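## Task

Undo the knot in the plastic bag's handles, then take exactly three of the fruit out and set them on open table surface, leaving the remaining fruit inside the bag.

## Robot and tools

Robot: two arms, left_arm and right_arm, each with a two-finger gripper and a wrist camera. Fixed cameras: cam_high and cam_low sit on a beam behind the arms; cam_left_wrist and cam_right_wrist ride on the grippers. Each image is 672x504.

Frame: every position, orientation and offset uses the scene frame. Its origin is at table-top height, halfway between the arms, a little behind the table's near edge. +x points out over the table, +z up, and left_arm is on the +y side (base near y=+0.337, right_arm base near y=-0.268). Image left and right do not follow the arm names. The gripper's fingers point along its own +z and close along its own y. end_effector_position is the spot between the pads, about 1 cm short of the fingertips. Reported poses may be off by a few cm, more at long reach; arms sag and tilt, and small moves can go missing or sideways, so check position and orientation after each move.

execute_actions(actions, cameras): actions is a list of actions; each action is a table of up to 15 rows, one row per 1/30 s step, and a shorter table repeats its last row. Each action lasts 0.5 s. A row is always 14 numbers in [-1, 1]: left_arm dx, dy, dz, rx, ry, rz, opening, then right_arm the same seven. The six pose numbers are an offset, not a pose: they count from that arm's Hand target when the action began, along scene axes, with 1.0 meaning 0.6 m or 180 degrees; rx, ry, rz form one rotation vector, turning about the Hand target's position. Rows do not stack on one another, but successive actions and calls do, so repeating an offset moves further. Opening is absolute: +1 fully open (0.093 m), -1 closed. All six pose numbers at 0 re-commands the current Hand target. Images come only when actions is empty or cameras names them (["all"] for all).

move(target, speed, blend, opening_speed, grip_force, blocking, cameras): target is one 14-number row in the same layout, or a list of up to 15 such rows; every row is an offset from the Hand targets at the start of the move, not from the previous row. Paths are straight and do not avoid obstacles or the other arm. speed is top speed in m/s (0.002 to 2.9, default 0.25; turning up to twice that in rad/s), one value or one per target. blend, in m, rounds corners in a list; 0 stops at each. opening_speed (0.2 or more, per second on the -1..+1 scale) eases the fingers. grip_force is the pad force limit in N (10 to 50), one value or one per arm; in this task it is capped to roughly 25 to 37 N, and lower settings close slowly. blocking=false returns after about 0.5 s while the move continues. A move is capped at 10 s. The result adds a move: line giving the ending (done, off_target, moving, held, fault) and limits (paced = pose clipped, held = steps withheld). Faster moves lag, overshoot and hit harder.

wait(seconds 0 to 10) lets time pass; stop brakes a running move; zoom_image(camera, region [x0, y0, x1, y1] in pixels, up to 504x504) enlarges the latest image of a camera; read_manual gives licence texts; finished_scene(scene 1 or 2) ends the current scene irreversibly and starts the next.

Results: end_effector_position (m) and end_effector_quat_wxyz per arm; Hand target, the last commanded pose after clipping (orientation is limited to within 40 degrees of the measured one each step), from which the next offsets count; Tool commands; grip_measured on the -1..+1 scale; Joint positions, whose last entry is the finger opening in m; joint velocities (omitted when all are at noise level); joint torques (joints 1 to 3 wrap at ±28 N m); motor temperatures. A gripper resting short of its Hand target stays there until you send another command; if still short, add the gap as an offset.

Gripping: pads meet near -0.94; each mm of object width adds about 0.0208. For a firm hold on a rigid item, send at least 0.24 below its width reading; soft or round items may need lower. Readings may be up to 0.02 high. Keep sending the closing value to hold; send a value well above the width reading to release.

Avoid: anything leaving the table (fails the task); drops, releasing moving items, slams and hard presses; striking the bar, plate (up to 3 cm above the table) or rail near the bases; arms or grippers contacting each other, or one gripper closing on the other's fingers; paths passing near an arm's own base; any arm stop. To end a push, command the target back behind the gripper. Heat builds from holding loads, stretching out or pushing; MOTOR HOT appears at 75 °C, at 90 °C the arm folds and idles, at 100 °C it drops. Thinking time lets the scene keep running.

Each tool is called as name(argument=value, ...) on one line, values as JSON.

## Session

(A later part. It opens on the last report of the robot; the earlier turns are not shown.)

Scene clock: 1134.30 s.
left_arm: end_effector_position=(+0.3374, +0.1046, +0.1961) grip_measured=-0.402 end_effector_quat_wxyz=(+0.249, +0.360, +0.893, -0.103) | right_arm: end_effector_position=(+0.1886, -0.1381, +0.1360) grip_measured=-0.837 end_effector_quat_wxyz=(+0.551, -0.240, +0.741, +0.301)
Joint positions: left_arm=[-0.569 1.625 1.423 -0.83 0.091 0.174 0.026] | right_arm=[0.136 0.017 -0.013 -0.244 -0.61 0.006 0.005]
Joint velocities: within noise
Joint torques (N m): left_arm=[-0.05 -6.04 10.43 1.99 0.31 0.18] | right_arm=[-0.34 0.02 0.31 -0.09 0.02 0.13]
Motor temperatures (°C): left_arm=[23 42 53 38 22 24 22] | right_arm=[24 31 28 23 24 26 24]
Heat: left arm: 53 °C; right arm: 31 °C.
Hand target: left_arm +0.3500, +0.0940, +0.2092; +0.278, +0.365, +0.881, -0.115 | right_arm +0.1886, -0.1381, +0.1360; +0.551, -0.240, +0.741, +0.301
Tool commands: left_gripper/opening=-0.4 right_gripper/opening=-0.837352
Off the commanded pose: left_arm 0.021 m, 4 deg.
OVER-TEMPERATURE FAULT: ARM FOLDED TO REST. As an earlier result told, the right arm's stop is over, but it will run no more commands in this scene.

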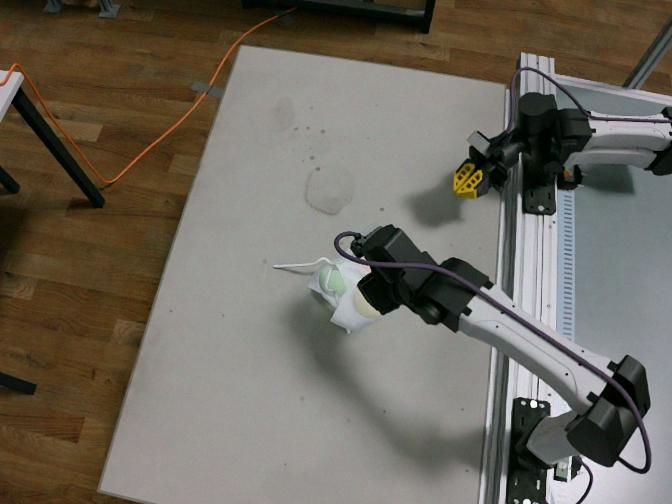

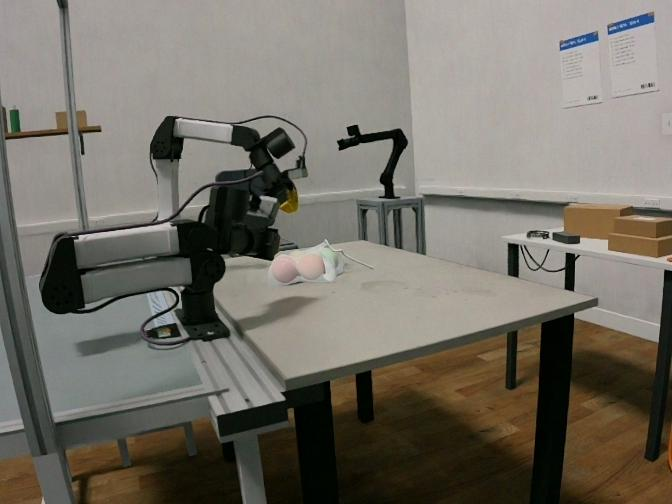

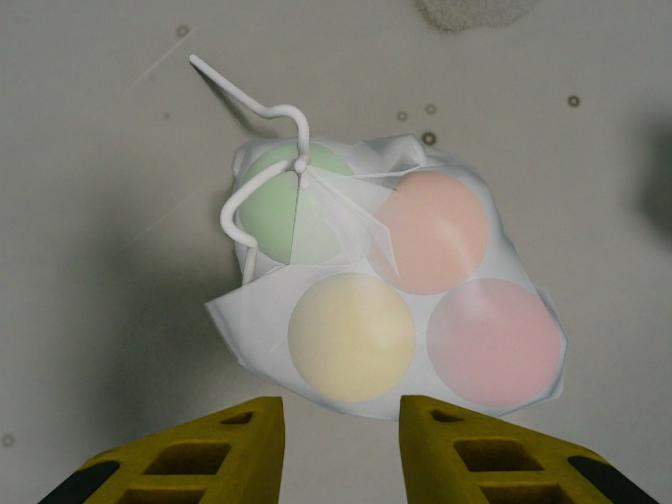

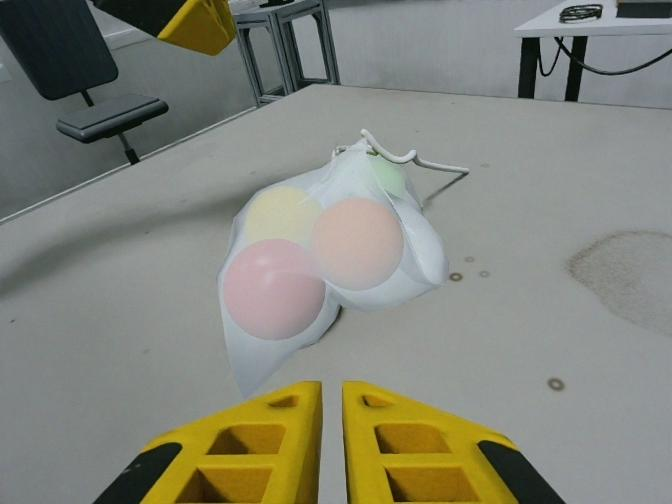

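zoom_image(camera="cam_left_wrist", region=[170, 30, 590, 430])

zoom_image(camera="cam_right_wrist", region=[190, 110, 490, 410])

Scaled by 1.200 from the camera's 672x504 image, which has a finer 960x720 frame.

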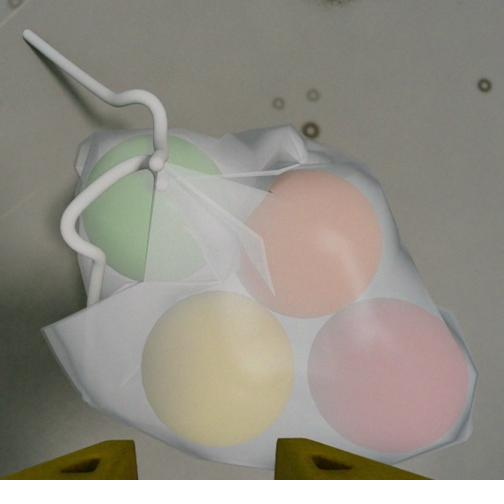

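Scaled by 1.680 from the camera's 672x504 image, which has a finer 960x720 frame.

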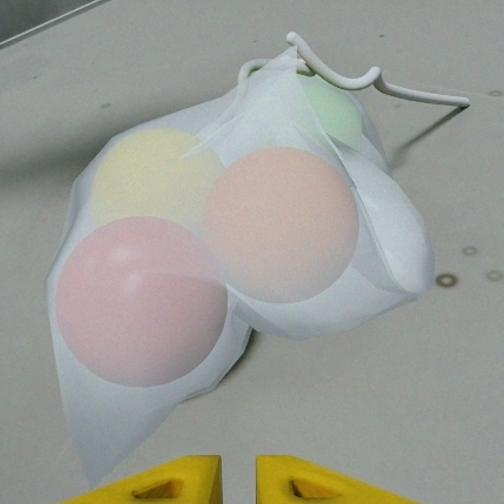

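move(target=[0.0833, 0.1767, -0.132, -0.1053, -0.0435, -0.2475, -0.4, 0, 0, 0, 0, 0, 0, -0.838], cameras=["cam_left_wrist", "cam_high"])

Scene clock: 1173.20 s.
left_arm: end_effector_position=(+0.3995, +0.2026, +0.1258) grip_measured=-0.402 end_effector_quat_wxyz=(+0.323, +0.630, +0.633, -0.313) | right_arm: end_effector_position=(+0.1886, -0.1381, +0.1360) grip_measured=-0.837 end_effector_quat_wxyz=(+0.551, -0.240, +0.741, +0.301)
Joint positions: left_arm=[-0.002 2.075 1.603 -1.056 0.923 1.546 0.026] | right_arm=[0.136 0.017 -0.013 -0.244 -0.61 0.006 0.005]
Joint torques (N m): left_arm=[-0.25 -8.02 8.96 0.05 1.07 0.19] | right_arm=[-0.34 -0.08 0.2 -0.09 -0.02 0.16]
Motor temperatures (°C): left_arm=[23 41 55 38 22 24 22] | right_arm=[24 31 28 23 24 26 24]
Heat: left arm: 55 °C; right arm: 31 °C.
Hand target: left_arm +0.4000, +0.2000, +0.1299; +0.326, +0.627, +0.627, -0.327 | right_arm +0.1886, -0.1381, +0.1360; +0.551, -0.240, +0.741, +0.301
Tool commands: left_gripper/opening=-0.4 right_gripper/opening=-0.837352
Off the commanded pose: left_arm 0.005 m, 2 deg.
OVER-TEMPERATURE FAULT: ARM FOLDED TO REST. As an earlier result told, the right arm's stop is over, but it will run no more commands in this scene. The right arm ran none of this call's commands.
move: fault (right_arm)
Images, in order (width x height): cam_high 672x504, cam_left_wrist 672x504.

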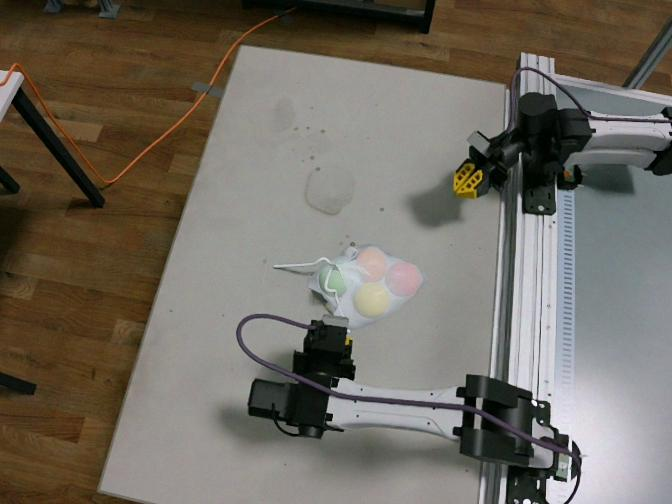

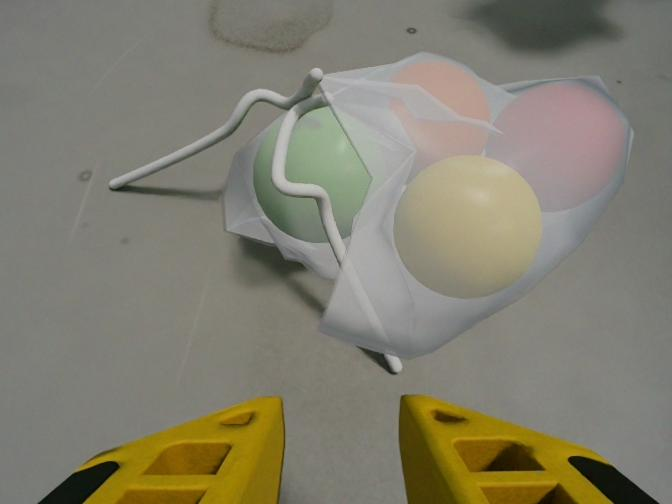

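zoom_image(camera="cam_left_wrist", region=[200, 40, 650, 390])

zoom_image(camera="cam_left_wrist", region=[210, 60, 440, 290])

Scaled by 1.120 from the camera's 672x504 image, which has a finer 960x720 frame.

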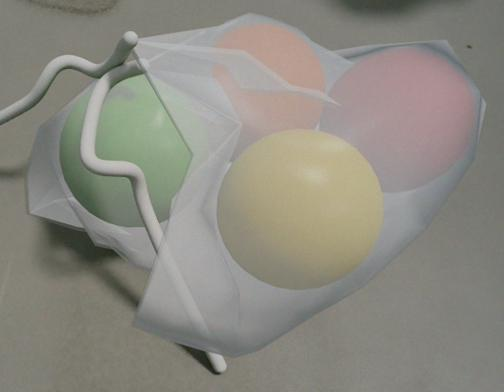

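Scaled by 2.191 from the camera's 672x504 image, which has a finer 960x720 frame.

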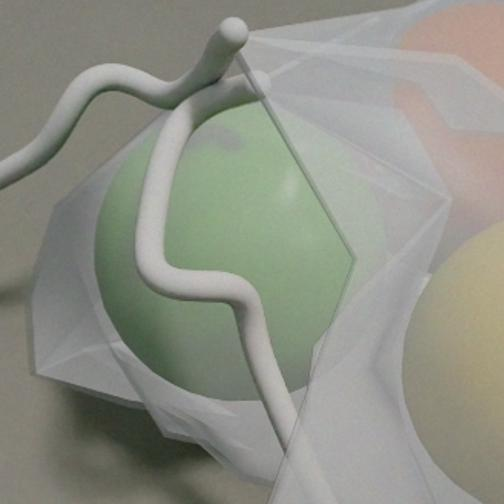

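move(target=[0.0667, -0.05, -0.0917, -0.0833, 0, 0, -0.4, 0, 0, 0, 0, 0, 0, -0.838], cameras=["cam_left_wrist"])

zoom_image(camera="cam_left_wrist", region=[180, 40, 620, 380])

Scene clock: 1190.07 s.
left_arm: end_effector_position=(+0.4329, +0.1754, +0.0691) grip_measured=-0.402 end_effector_quat_wxyz=(+0.390, +0.579, +0.590, -0.405) | right_arm: end_effector_position=(+0.1886, -0.1381, +0.1360) grip_measured=-0.837 end_effector_quat_wxyz=(+0.551, -0.240, +0.741, +0.301)
Joint positions: left_arm=[-0.013 2.35 1.661 -0.856 1.183 1.527 0.026] | right_arm=[0.136 0.017 -0.013 -0.244 -0.61 0.006 0.005]
Joint torques (N m): left_arm=[-0.9 -10.06 7.91 0.65 1.18 -0.07] | right_arm=[-0.25 -0.01 0.24 -0.11 0 0.14]
Heat: left arm: 53 °C; right arm: 31 °C.
Hand target: left_arm +0.4399, +0.1700, +0.0748; +0.405, +0.579, +0.579, -0.406 | right_arm +0.1886, -0.1381, +0.1360; +0.551, -0.240, +0.741, +0.301
Tool commands: left_gripper/opening=-0.4 right_gripper/opening=-0.837352
Off the commanded pose: left_arm 0.011 m, 2 deg.
OVER-TEMPERATURE FAULT: ARM FOLDED TO REST. As an earlier result told, the right arm's stop is over, but it will run no more commands in this scene. The right arm ran none of this call's commands.
move: fault (right_arm), off_target (left_arm)
Images, in order (width x height): cam_left_wrist 672x504.

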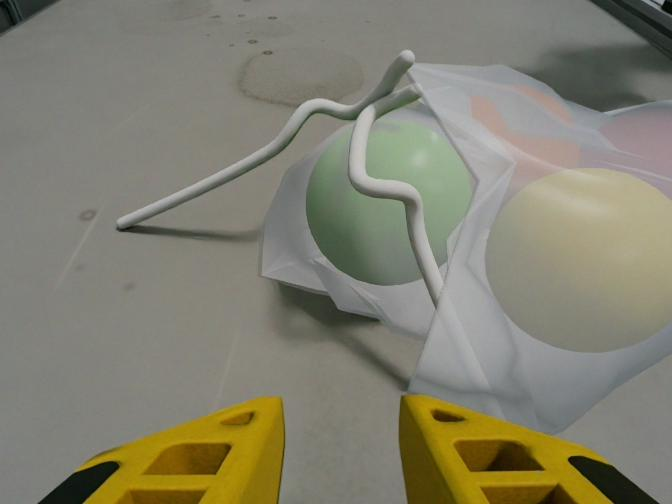

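Scaled by 1.145 from the camera's 672x504 image, which has a finer 960x720 frame.

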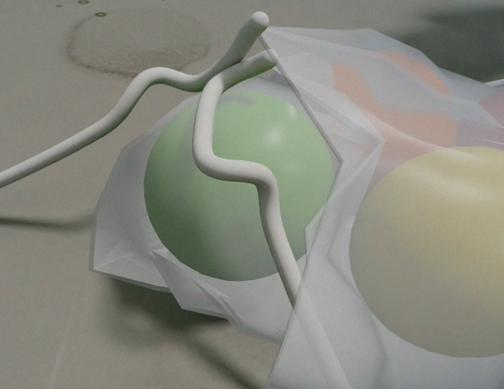

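zoom_image(camera="cam_left_wrist", region=[250, 90, 400, 340])

zoom_image(camera="cam_left_wrist", region=[370, 40, 520, 220])

Scaled by 2.016 from the camera's 672x504 image, which has a finer 960x720 frame.

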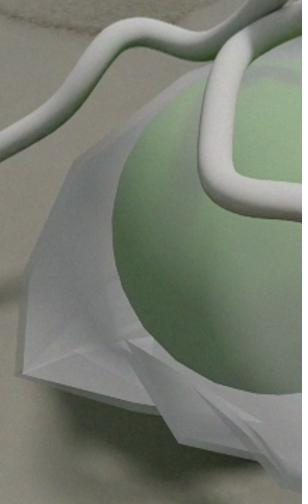

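Scaled by 2.800 from the camera's 672x504 image, which has a finer 960x720 frame.

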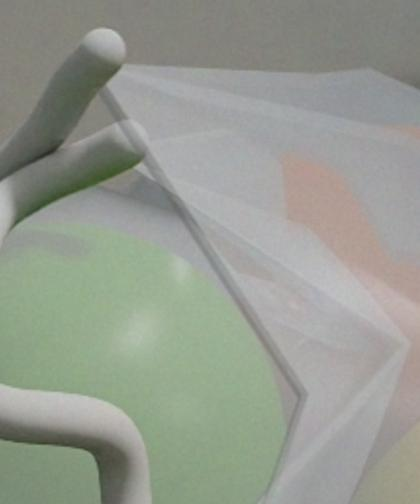

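move(target=[[-0.0332, -0.0333, 0.1753, 0.1193, 0.119, 0.2288, -0.4, 0, 0, 0, 0, 0, 0, -0.838], [-0.0832, -0.1667, 0.1253, 0.2386, 0.2379, 0.4577, -0.4, 0, 0, 0, 0, 0, 0, -0.838]], blend=[0.03, 0], cameras=["cam_left_wrist", "cam_high"])

zoom_image(camera="cam_left_wrist", region=[150, 20, 600, 400])

Scene clock: 1258.87 s.
left_arm: end_effector_position=(+0.3919, +0.0689, +0.1504) grip_measured=-0.402 end_effector_quat_wxyz=(+0.136, +0.004, +0.991, -0.013) | right_arm: end_effector_position=(+0.1886, -0.1381, +0.1360) grip_measured=-0.837 end_effector_quat_wxyz=(+0.551, -0.240, +0.741, +0.301)
Joint positions: left_arm=[-0.657 2.171 2.075 -1.237 -0.161 -0.631 0.026] | right_arm=[0.136 0.017 -0.013 -0.244 -0.61 0.006 0.005]
Joint torques (N m): left_arm=[-0.69 -8.94 9.72 0.61 -0.34 -0.12] | right_arm=[-0.32 -0.01 0.23 -0.07 -0.01 0.11]
Motor temperatures (°C): left_arm=[23 47 49 33 23 24 22] | right_arm=[24 30 27 23 24 26 24]
Heat: left arm: 49 °C; right arm: 30 °C.
Hand target: left_arm +0.3900, +0.0701, +0.1499; +0.131, +0.000, +0.991, +0.000 | right_arm +0.1886, -0.1381, +0.1360; +0.551, -0.240, +0.741, +0.301
Tool commands: left_gripper/opening=-0.4 right_gripper/opening=-0.837352
Off the commanded pose: left_arm 0.002 m, 2 deg.
OVER-TEMPERATURE FAULT: ARM FOLDED TO REST. As an earlier result told, the right arm's stop is over, but it will run no more commands in this scene. The right arm ran none of this call's commands.
move: fault (right_arm)
Images, in order (width x height): cam_high 672x504, cam_left_wrist 672x504.

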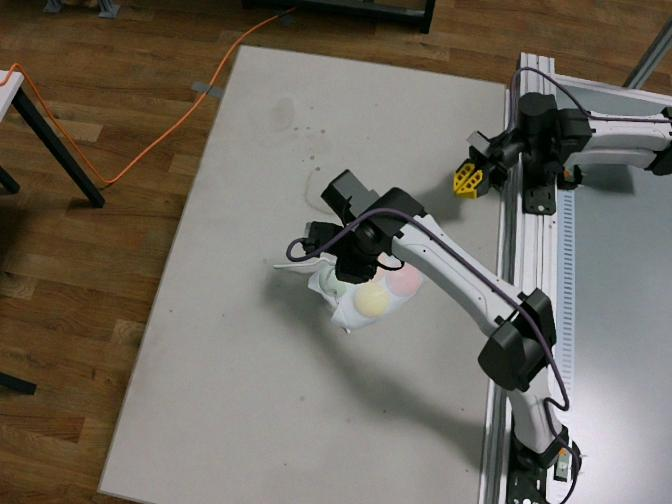

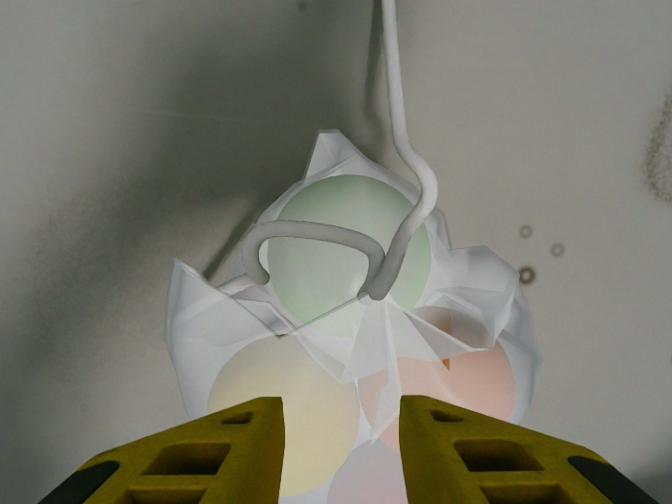

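Scaled by 1.120 from the camera's 672x504 image, which has a finer 960x720 frame.

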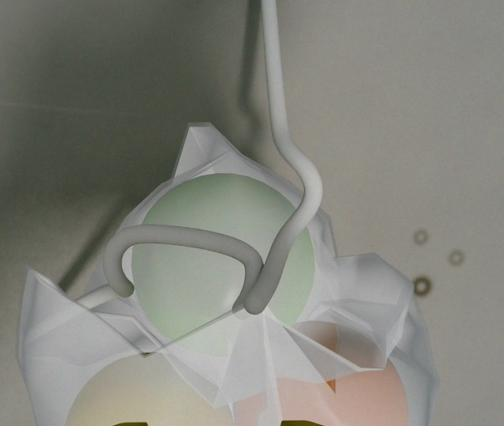

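zoom_image(camera="cam_left_wrist", region=[330, 220, 560, 420])

zoom_image(camera="cam_left_wrist", region=[150, 120, 400, 420])

Scaled by 2.191 from the camera's 672x504 image, which has a finer 960x720 frame.

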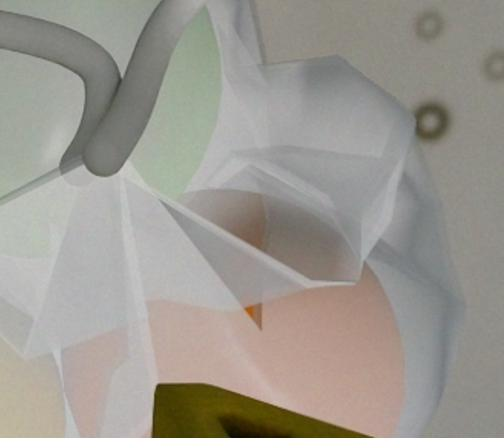

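Scaled by 1.680 from the camera's 672x504 image, which has a finer 960x720 frame.

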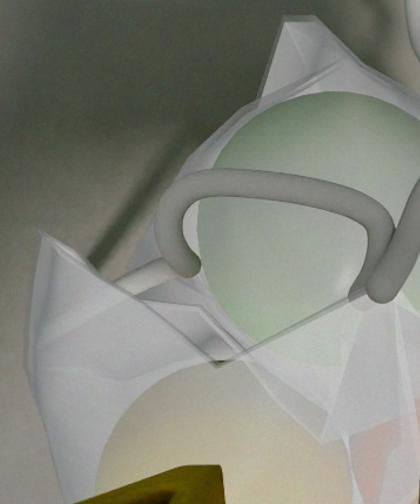

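move(target=[0.1417, -0.0167, -0.0833, -0.0424, -0.1347, -0.192, -0.2, 0, 0, 0, 0, 0, 0, -0.838], cameras=["cam_left_wrist"])

Scene clock: 1314.27 s.
left_arm: end_effector_position=(+0.4704, +0.0640, +0.0930) grip_measured=-0.202 end_effector_quat_wxyz=(+0.307, +0.278, +0.906, -0.093) | right_arm: end_effector_position=(+0.1886, -0.1381, +0.1360) grip_measured=-0.837 end_effector_quat_wxyz=(+0.551, -0.240, +0.741, +0.301)
Joint positions: left_arm=[-0.515 2.109 1.585 -0.391 0.032 0.073 0.035] | right_arm=[0.136 0.017 -0.013 -0.244 -0.61 0.006 0.005]
Joint torques (N m): left_arm=[0.03 -11.11 6.57 2.22 0.27 0.13] | right_arm=[-0.24 0.01 0.35 -0.09 0.01 0.15]
Heat: left arm: 50 °C; right arm: 29 °C.
Hand target: left_arm +0.4751, +0.0599, +0.1001; +0.327, +0.284, +0.896, -0.103 | right_arm +0.1886, -0.1381, +0.1360; +0.551, -0.240, +0.741, +0.301
Tool commands: left_gripper/opening=-0.2 right_gripper/opening=-0.837352
Off the commanded pose: left_arm 0.009 m, 3 deg.
OVER-TEMPERATURE FAULT: ARM FOLDED TO REST. As an earlier result told, the right arm's stop is over, but it will run no more commands in this scene. The right arm ran none of this call's commands.
move: fault (right_arm), off_target (left_arm)
Images, in order (width x height): cam_left_wrist 672x504.

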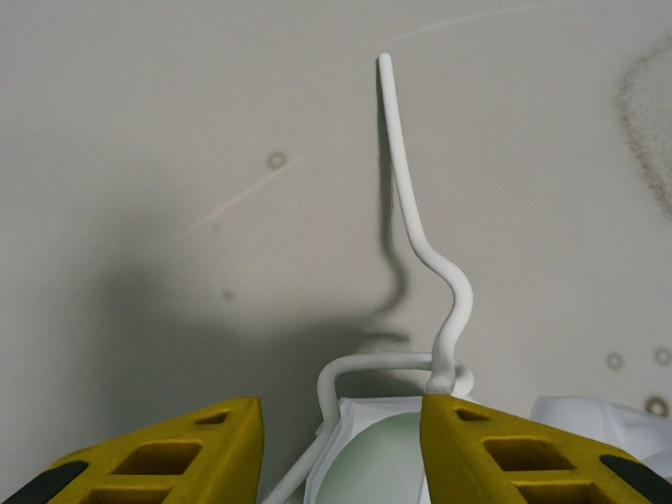

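wait(seconds=0.1, cameras=["cam_high", "cam_right_wrist", "cam_low"])

zoom_image(camera="cam_high", region=[230, 180, 480, 370])

zoom_image(camera="cam_right_wrist", region=[190, 90, 510, 410])

Scene clock: 1328.40 s.
left_arm: end_effector_position=(+0.4704, +0.0639, +0.0931) grip_measured=-0.202 end_effector_quat_wxyz=(+0.307, +0.278, +0.905, -0.093) | right_arm: end_effector_position=(+0.1886, -0.1381, +0.1360) grip_measured=-0.837 end_effector_quat_wxyz=(+0.551, -0.240, +0.741, +0.301)
Joint positions: left_arm=[-0.515 2.109 1.585 -0.391 0.033 0.074 0.035] | right_arm=[0.136 0.017 -0.013 -0.244 -0.61 0.006 0.005]
Joint torques (N m): left_arm=[0.01 -11.07 6.69 2.21 0.25 0.18] | right_arm=[-0.29 -0.02 0.1 -0.08 -0.01 0.12]
Heat: left arm: 50 °C; right arm: 29 °C.
Hand target: left_arm +0.4751, +0.0599, +0.1001; +0.327, +0.284, +0.896, -0.103 | right_arm +0.1886, -0.1381, +0.1360; +0.551, -0.240, +0.741, +0.301
Tool commands: left_gripper/opening=-0.2 right_gripper/opening=-0.837352
Off the commanded pose: left_arm 0.009 m, 3 deg.
OVER-TEMPERATURE FAULT: ARM FOLDED TO REST. As an earlier result told, the right arm's stop is over, but it will run no more commands in this scene.
wait: 0.10 s; at rest from the start
Images, in order (width x height): cam_high 672x504, cam_low 672x504, cam_right_wrist 672x504.

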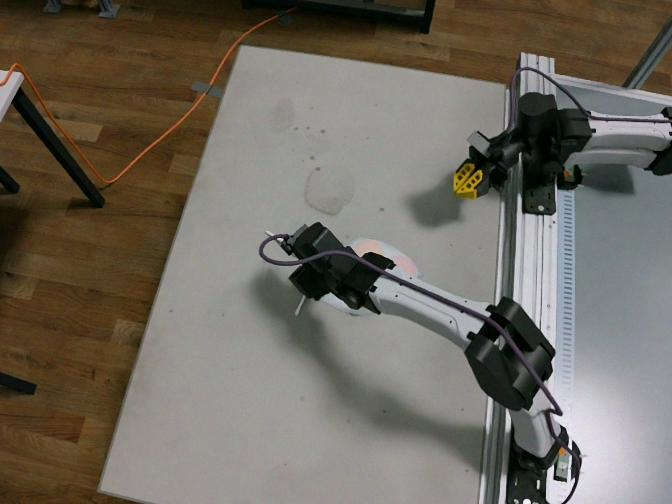

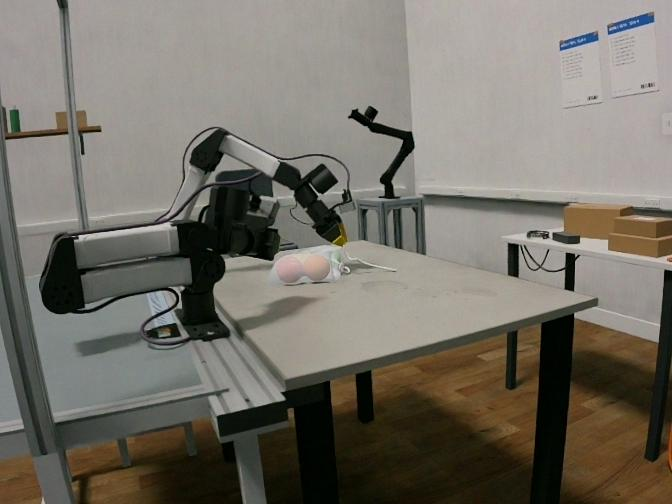

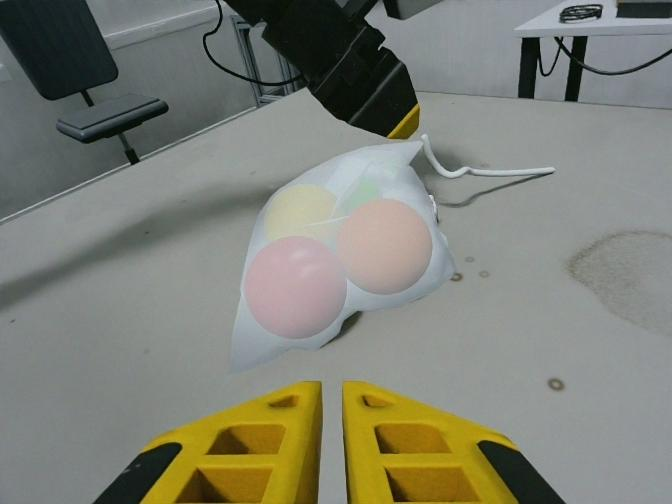

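Scaled by 2.016 from the camera's 672x504 image, which has a finer 960x720 frame.

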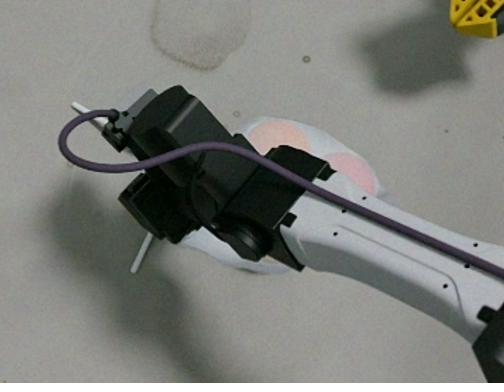

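Scaled by 1.575 from the camera's 672x504 image, which has a finer 960x720 frame.

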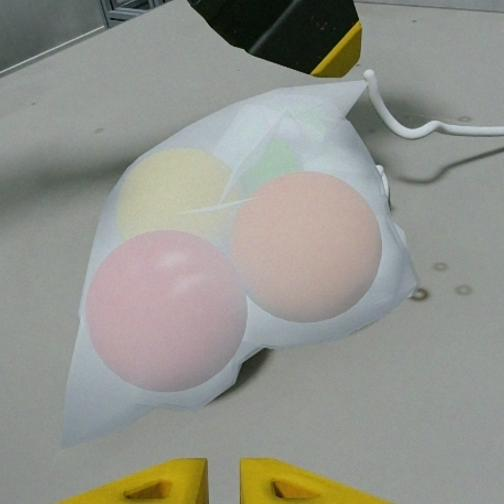

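zoom_image(camera="cam_left_wrist", region=[220, 250, 672, 504])

This scene's latest camera images include none from cam_left_wrist. They are from: cam_high, cam_low, cam_right_wrist. cam_left_wrist's image comes with the result of a call that names it in "cameras".

wait(seconds=0.1, cameras=["cam_left_wrist"])

zoom_image(camera="cam_left_wrist", region=[220, 250, 672, 504])

Scene clock: 1336.03 s.
left_arm: end_effector_position=(+0.4704, +0.0639, +0.0931) grip_measured=-0.202 end_effector_quat_wxyz=(+0.307, +0.278, +0.905, -0.093) | right_arm: end_effector_position=(+0.1886, -0.1381, +0.1360) grip_measured=-0.837 end_effector_quat_wxyz=(+0.551, -0.240, +0.741, +0.301)
Joint positions: left_arm=[-0.515 2.109 1.585 -0.391 0.033 0.074 0.035] | right_arm=[0.136 0.017 -0.013 -0.244 -0.61 0.006 0.005]
Joint torques (N m): left_arm=[0.02 -11.08 6.64 2.19 0.26 0.18] | right_arm=[-0.28 -0.03 0.13 -0.11 0.03 0.14]
Heat: left arm: 50 °C; right arm: 29 °C.
Hand target: left_arm +0.4751, +0.0599, +0.1001; +0.327, +0.284, +0.896, -0.103 | right_arm +0.1886, -0.1381, +0.1360; +0.551, -0.240, +0.741, +0.301
Tool commands: left_gripper/opening=-0.2 right_gripper/opening=-0.837352
Off the commanded pose: left_arm 0.009 m, 3 deg.
OVER-TEMPERATURE FAULT: ARM FOLDED TO REST. As an earlier result told, the right arm's stop is over, but it will run no more commands in this scene.
wait: 0.10 s; at rest from the start
Images, in order (width x height): cam_left_wrist 672x504.

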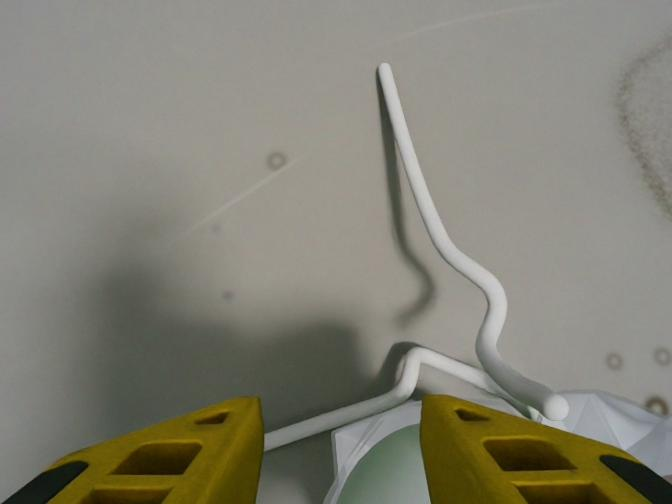

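Scaled by 1.115 from the camera's 672x504 image, which has a finer 960x720 frame.

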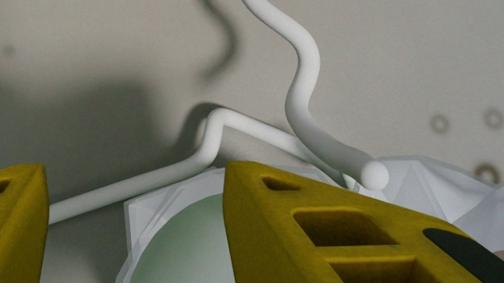

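move(target=[-0.04, 0.05, 0.13, 0, 0, 0, -0.2, 0, 0, 0, 0, 0, 0, -0.838], cameras=["cam_left_wrist", "cam_right_wrist"])

zoom_image(camera="cam_left_wrist", region=[200, 150, 672, 504])

zoom_image(camera="cam_right_wrist", region=[190, 90, 510, 410])

Scene clock: 1341.20 s.
left_arm: end_effector_position=(+0.4569, +0.0893, +0.1712) grip_measured=-0.202 end_effector_quat_wxyz=(+0.336, +0.275, +0.895, -0.099) | right_arm: end_effector_position=(+0.1886, -0.1381, +0.1360) grip_measured=-0.837 end_effector_quat_wxyz=(+0.551, -0.240, +0.741, +0.301)
Joint positions: left_arm=[-0.481 1.919 1.585 -0.519 0.054 0.098 0.035] | right_arm=[0.136 0.017 -0.013 -0.244 -0.61 0.006 0.005]
Joint torques (N m): left_arm=[-0.08 -10.1 9.87 1.36 0.28 0.2] | right_arm=[-0.35 -0.09 0.09 -0.1 0.01 0.16]
Heat: left arm: 50 °C; right arm: 29 °C.
Hand target: left_arm +0.4511, +0.0900, +0.1781; +0.327, +0.284, +0.896, -0.103 | right_arm +0.1886, -0.1381, +0.1360; +0.551, -0.240, +0.741, +0.301
Tool commands: left_gripper/opening=-0.2 right_gripper/opening=-0.837352
Off the commanded pose: left_arm 0.009 m, 2 deg.
OVER-TEMPERATURE FAULT: ARM FOLDED TO REST. As an earlier result told, the right arm's stop is over, but it will run no more commands in this scene. The right arm ran none of this call's commands.
move: fault (right_arm)
Images, in order (width x height): cam_left_wrist 672x504, cam_right_wrist 672x504.

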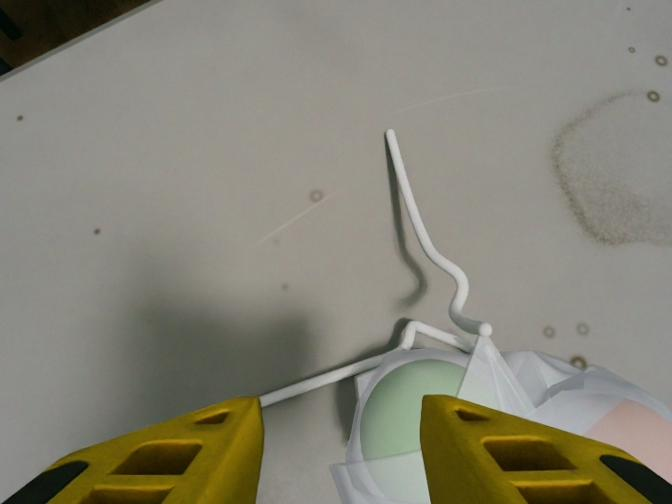

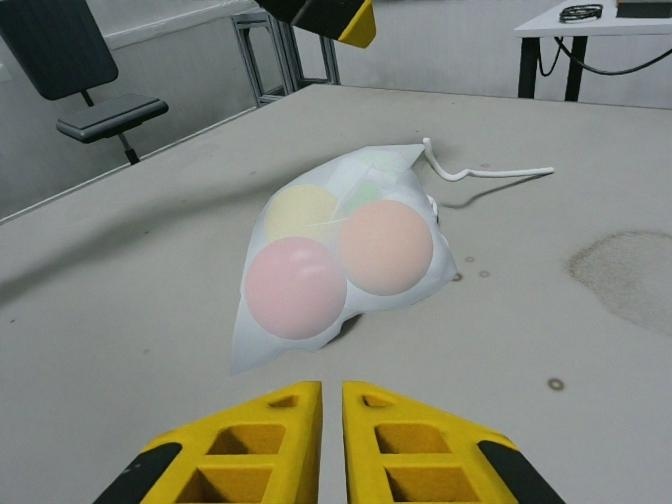

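Scaled by 1.068 from the camera's 672x504 image, which has a finer 960x720 frame.

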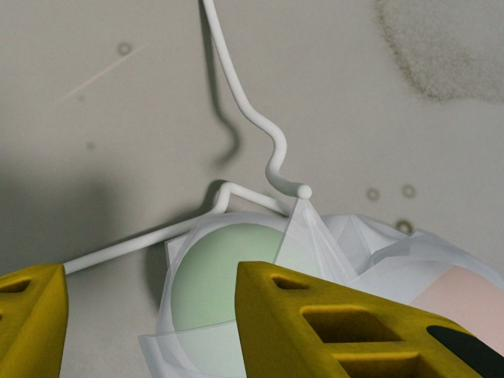

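Scaled by 1.575 from the camera's 672x504 image, which has a finer 960x720 frame.

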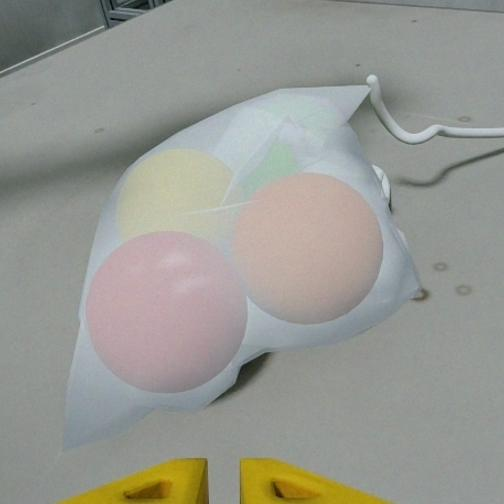

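move(target=[-0.1518, -0.0167, 0.0198, 0.0254, 0.0813, 0.1943, -0.2, 0, 0, 0, 0, 0, 0, -0.838], cameras=["cam_left_wrist", "cam_high"])

zoom_image(camera="cam_left_wrist", region=[150, 0, 620, 400])

zoom_image(camera="cam_left_wrist", region=[250, 100, 500, 300])

Scene clock: 1350.73 s.
left_arm: end_effector_position=(+0.3610, +0.0786, +0.1876) grip_measured=-0.202 end_effector_quat_wxyz=(+0.219, +0.004, +0.976, -0.012) | right_arm: end_effector_position=(+0.1886, -0.1381, +0.1360) grip_measured=-0.837 end_effector_quat_wxyz=(+0.551, -0.240, +0.741, +0.301)
Joint positions: left_arm=[-0.731 1.917 1.795 -1.091 -0.286 -0.67 0.035] | right_arm=[0.136 0.017 -0.013 -0.244 -0.61 0.006 0.005]
Joint torques (N m): left_arm=[-0.7 -7.5 10.28 0.74 -0.48 -0.12] | right_arm=[-0.35 -0.09 0.28 -0.09 0 0.13]
Heat: left arm: 52 °C; right arm: 29 °C.
Hand target: left_arm +0.3599, +0.0799, +0.1899; +0.216, +0.000, +0.976, +0.000 | right_arm +0.1886, -0.1381, +0.1360; +0.551, -0.240, +0.741, +0.301
Tool commands: left_gripper/opening=-0.2 right_gripper/opening=-0.837352
Off the commanded pose: left_arm 0.003 m, 2 deg.
OVER-TEMPERATURE FAULT: ARM FOLDED TO REST. As an earlier result told, the right arm's stop is over, but it will run no more commands in this scene. The right arm ran none of this call's commands.
move: fault (right_arm)
Images, in order (width x height): cam_high 672x504, cam_left_wrist 672x504.

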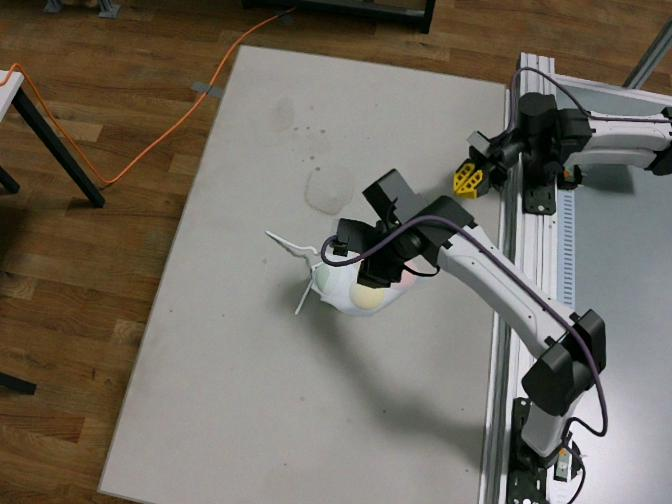

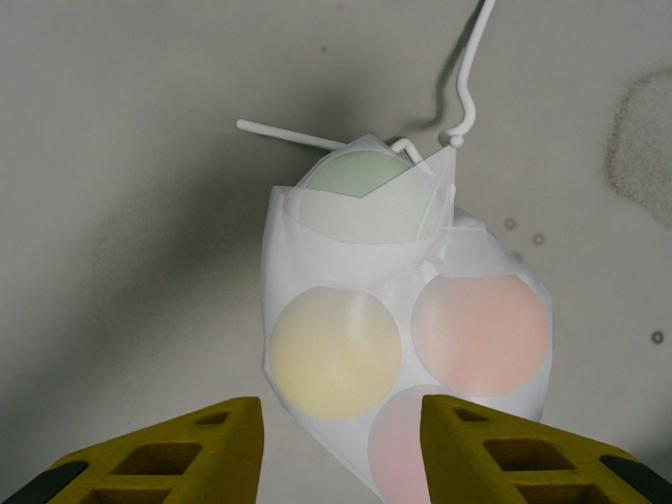

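Scaled by 1.072 from the camera's 672x504 image, which has a finer 960x720 frame.

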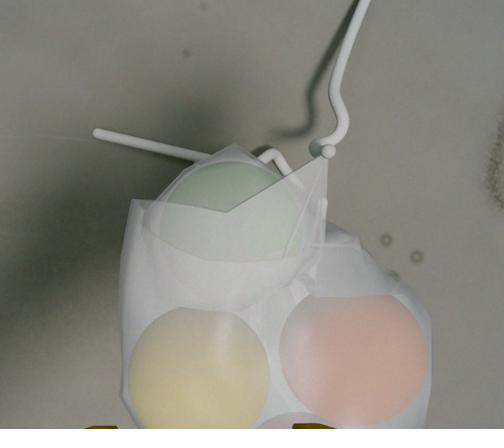

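Scaled by 2.016 from the camera's 672x504 image, which has a finer 960x720 frame.

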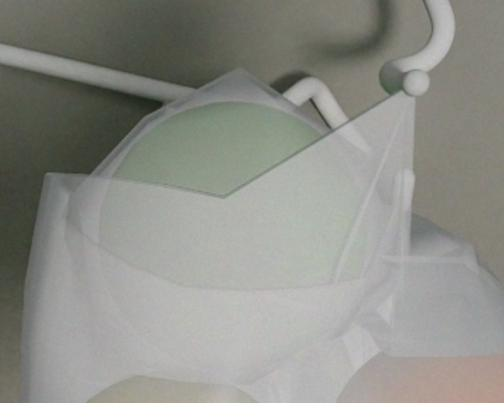

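move(target=[0.1633, -0.1067, -0.0833, -0.0081, -0.0273, -0.1839, -0.3, 0, 0, 0, 0, 0, 0, -0.838], cameras=["cam_left_wrist"])

Scene clock: 1384.83 s.
left_arm: end_effector_position=(+0.4472, +0.0252, +0.1348) grip_measured=-0.298 end_effector_quat_wxyz=(+0.230, +0.270, +0.933, -0.060) | right_arm: end_effector_position=(+0.1886, -0.1381, +0.1360) grip_measured=-0.837 end_effector_quat_wxyz=(+0.551, -0.240, +0.741, +0.301)
Joint positions: left_arm=[-0.626 2.233 2.038 -0.896 -0.056 -0.047 0.031] | right_arm=[0.136 0.017 -0.013 -0.244 -0.61 0.006 0.005]
Joint torques (N m): left_arm=[0.02 -9.7 10.36 1.75 0.2 0.14] | right_arm=[-0.4 0.14 0.16 -0.11 -0.03 0.12]
Heat: left arm: 51 °C; right arm: 29 °C.
Hand target: left_arm +0.4581, +0.0160, +0.1401; +0.249, +0.275, +0.926, -0.074 | right_arm +0.1886, -0.1381, +0.1360; +0.551, -0.240, +0.741, +0.301
Tool commands: left_gripper/opening=-0.3 right_gripper/opening=-0.837352
Off the commanded pose: left_arm 0.015 m, 3 deg.
OVER-TEMPERATURE FAULT: ARM FOLDED TO REST. As an earlier result told, the right arm's stop is over, but it will run no more commands in this scene. The right arm ran none of this call's commands.
move: fault (right_arm), off_target (left_arm)
Images, in order (width x height): cam_left_wrist 672x504.

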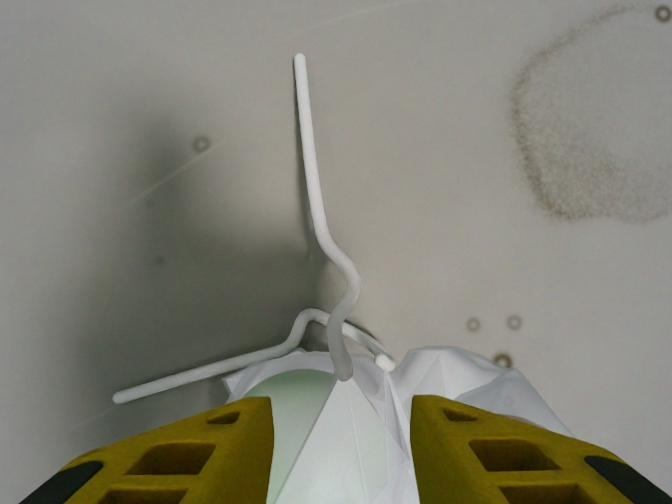

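move(target=[[0.0083, -0.0067, -0.0867, 0, 0, 0, -0.3, 0, 0, 0, 0, 0, 0, -0.838], [0.0083, -0.0067, -0.0867, 0, 0, 0, -1, 0, 0, 0, 0, 0, 0, -0.838]], speed=[0.12, 0.12], opening_speed=0.8, cameras=["cam_left_wrist"])

Scene clock: 1390.50 s.
left_arm: end_effector_position=(+0.4570, +0.0169, +0.0906) grip_measured=-0.954 end_effector_quat_wxyz=(+0.237, +0.270, +0.931, -0.063) | right_arm: end_effector_position=(+0.1886, -0.1381, +0.1360) grip_measured=-0.837 end_effector_quat_wxyz=(+0.551, -0.240, +0.741, +0.301)
Joint positions: left_arm=[-0.626 2.284 1.94 -0.73 -0.055 -0.046 0] | right_arm=[0.136 0.017 -0.013 -0.244 -0.61 0.006 0.005]
Joint torques (N m): left_arm=[0.14 -10.61 7.24 1.89 0.17 0.19] | right_arm=[-0.43 0.01 0.06 -0.11 -0.01 0.15]
Heat: left arm: 52 °C; right arm: 29 °C.
Hand target: left_arm +0.4630, +0.0121, +0.0879; +0.248, +0.275, +0.926, -0.074 | right_arm +0.1886, -0.1381, +0.1360; +0.551, -0.240, +0.741, +0.301
Tool commands: left_gripper/opening=-1.0 right_gripper/opening=-0.837352
Off the commanded pose: left_arm 0.008 m, 2 deg.
OVER-TEMPERATURE FAULT: ARM FOLDED TO REST. As an earlier result told, the right arm's stop is over, but it will run no more commands in this scene. The right arm ran none of this call's commands.
move: fault (right_arm)
Images, in order (width x height): cam_left_wrist 672x504.

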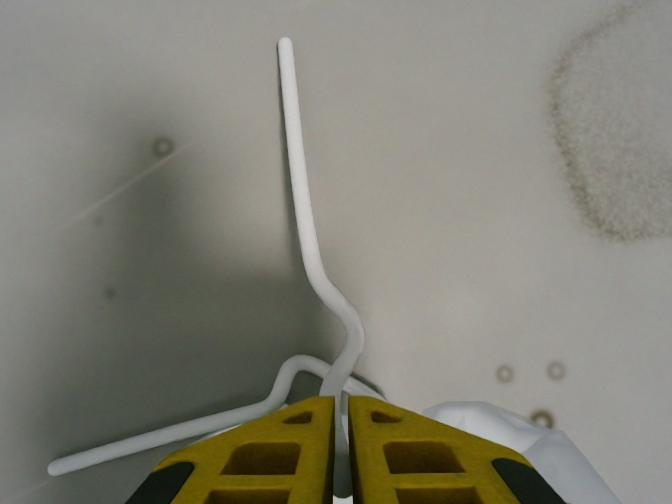

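move(target=[-0.0167, 0.0, 0.05, 0, 0, 0, -1, 0, 0, 0, 0, 0, 0, -0.838], speed=0.12, cameras=["cam_left_wrist", "cam_right_wrist"])

zoom_image(camera="cam_right_wrist", region=[190, 50, 510, 370])

Scene clock: 1396.00 s.
left_arm: end_effector_position=(+0.4570, +0.0169, +0.0906) grip_measured=-0.954 end_effector_quat_wxyz=(+0.237, +0.270, +0.931, -0.063) | right_arm: end_effector_position=(+0.1886, -0.1381, +0.1360) grip_measured=-0.837 end_effector_quat_wxyz=(+0.551, -0.240, +0.741, +0.301)
Joint positions: left_arm=[-0.626 2.284 1.94 -0.73 -0.055 -0.046 0] | right_arm=[0.136 0.017 -0.013 -0.244 -0.61 0.006 0.005]
Joint torques (N m): left_arm=[-0.84 -14.41 10.09 1.08 0.11 0.05] | right_arm=[-0.21 -0.08 0.2 -0.13 0.01 0.12]
Heat: left arm: 51 °C; right arm: 29 °C.
Hand target: left_arm +0.4529, +0.0121, +0.1179; +0.248, +0.275, +0.926, -0.074 | right_arm +0.1886, -0.1381, +0.1360; +0.551, -0.240, +0.741, +0.301
Tool commands: left_gripper/opening=-1.0 right_gripper/opening=-0.837352
Off the commanded pose: left_arm 0.028 m, 2 deg.
OVER-TEMPERATURE FAULT: ARM FOLDED TO REST. As an earlier result told, the right arm's stop is over, but it will run no more commands in this scene. The right arm ran none of this call's commands.
move: fault (right_arm), off_target (left_arm)
Images, in order (width x height): cam_left_wrist 672x504, cam_right_wrist 672x504.

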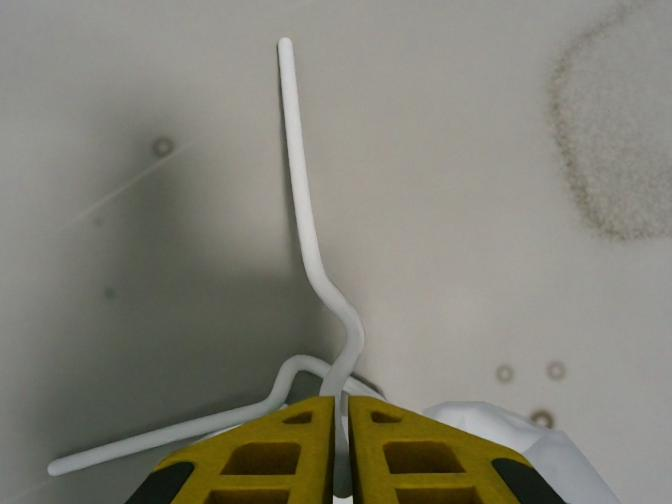

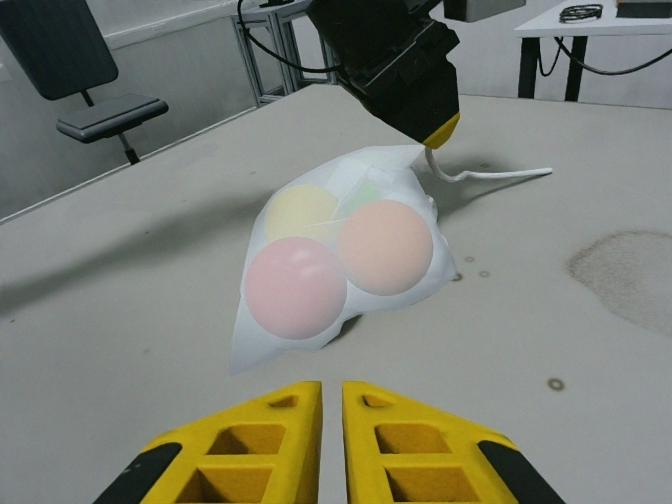

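Scaled by 1.575 from the camera's 672x504 image, which has a finer 960x720 frame.

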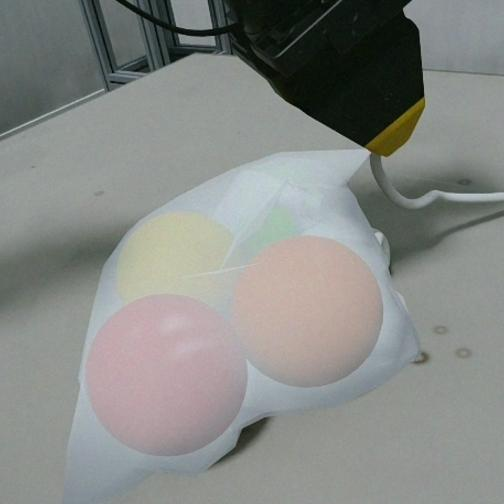

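move(target=[-0.03, 0.0, 0.06, 0, 0, 0, -1, 0, 0, 0, 0, 0, 0, -0.838], speed=0.15, cameras=["cam_left_wrist", "cam_right_wrist"])

Scene clock: 1399.37 s.
left_arm: end_effector_position=(+0.4404, +0.0118, +0.1342) grip_measured=-0.954 end_effector_quat_wxyz=(+0.245, +0.279, +0.926, -0.070) | right_arm: end_effector_position=(+0.1886, -0.1381, +0.1360) grip_measured=-0.837 end_effector_quat_wxyz=(+0.551, -0.240, +0.741, +0.301)
Joint positions: left_arm=[-0.653 2.207 1.976 -0.824 -0.055 -0.052 0] | right_arm=[0.136 0.017 -0.013 -0.244 -0.61 0.006 0.005]
Joint torques (N m): left_arm=[-0.68 -13.08 10.06 1.02 -0.05 -0.12] | right_arm=[-0.4 -0.02 0.14 -0.06 -0.01 0.13]
Heat: left arm: 51 °C; right arm: 29 °C.
Hand target: left_arm +0.4349, +0.0121, +0.1539; +0.248, +0.275, +0.926, -0.074 | right_arm +0.1886, -0.1381, +0.1360; +0.551, -0.240, +0.741, +0.301
Tool commands: left_gripper/opening=-1.0 right_gripper/opening=-0.837352
Off the commanded pose: left_arm 0.020 m, 1 deg.
OVER-TEMPERATURE FAULT: ARM FOLDED TO REST. As an earlier result told, the right arm's stop is over, but it will run no more commands in this scene. The right arm ran none of this call's commands.
move: fault (right_arm), off_target (left_arm)
Images, in order (width x height): cam_left_wrist 672x504, cam_right_wrist 672x504.

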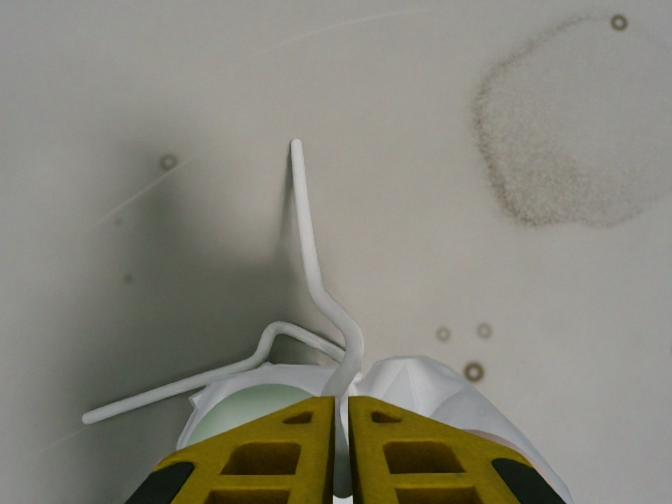

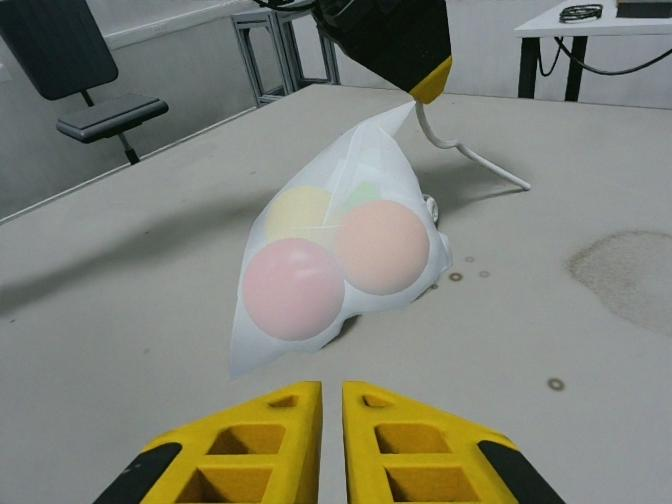

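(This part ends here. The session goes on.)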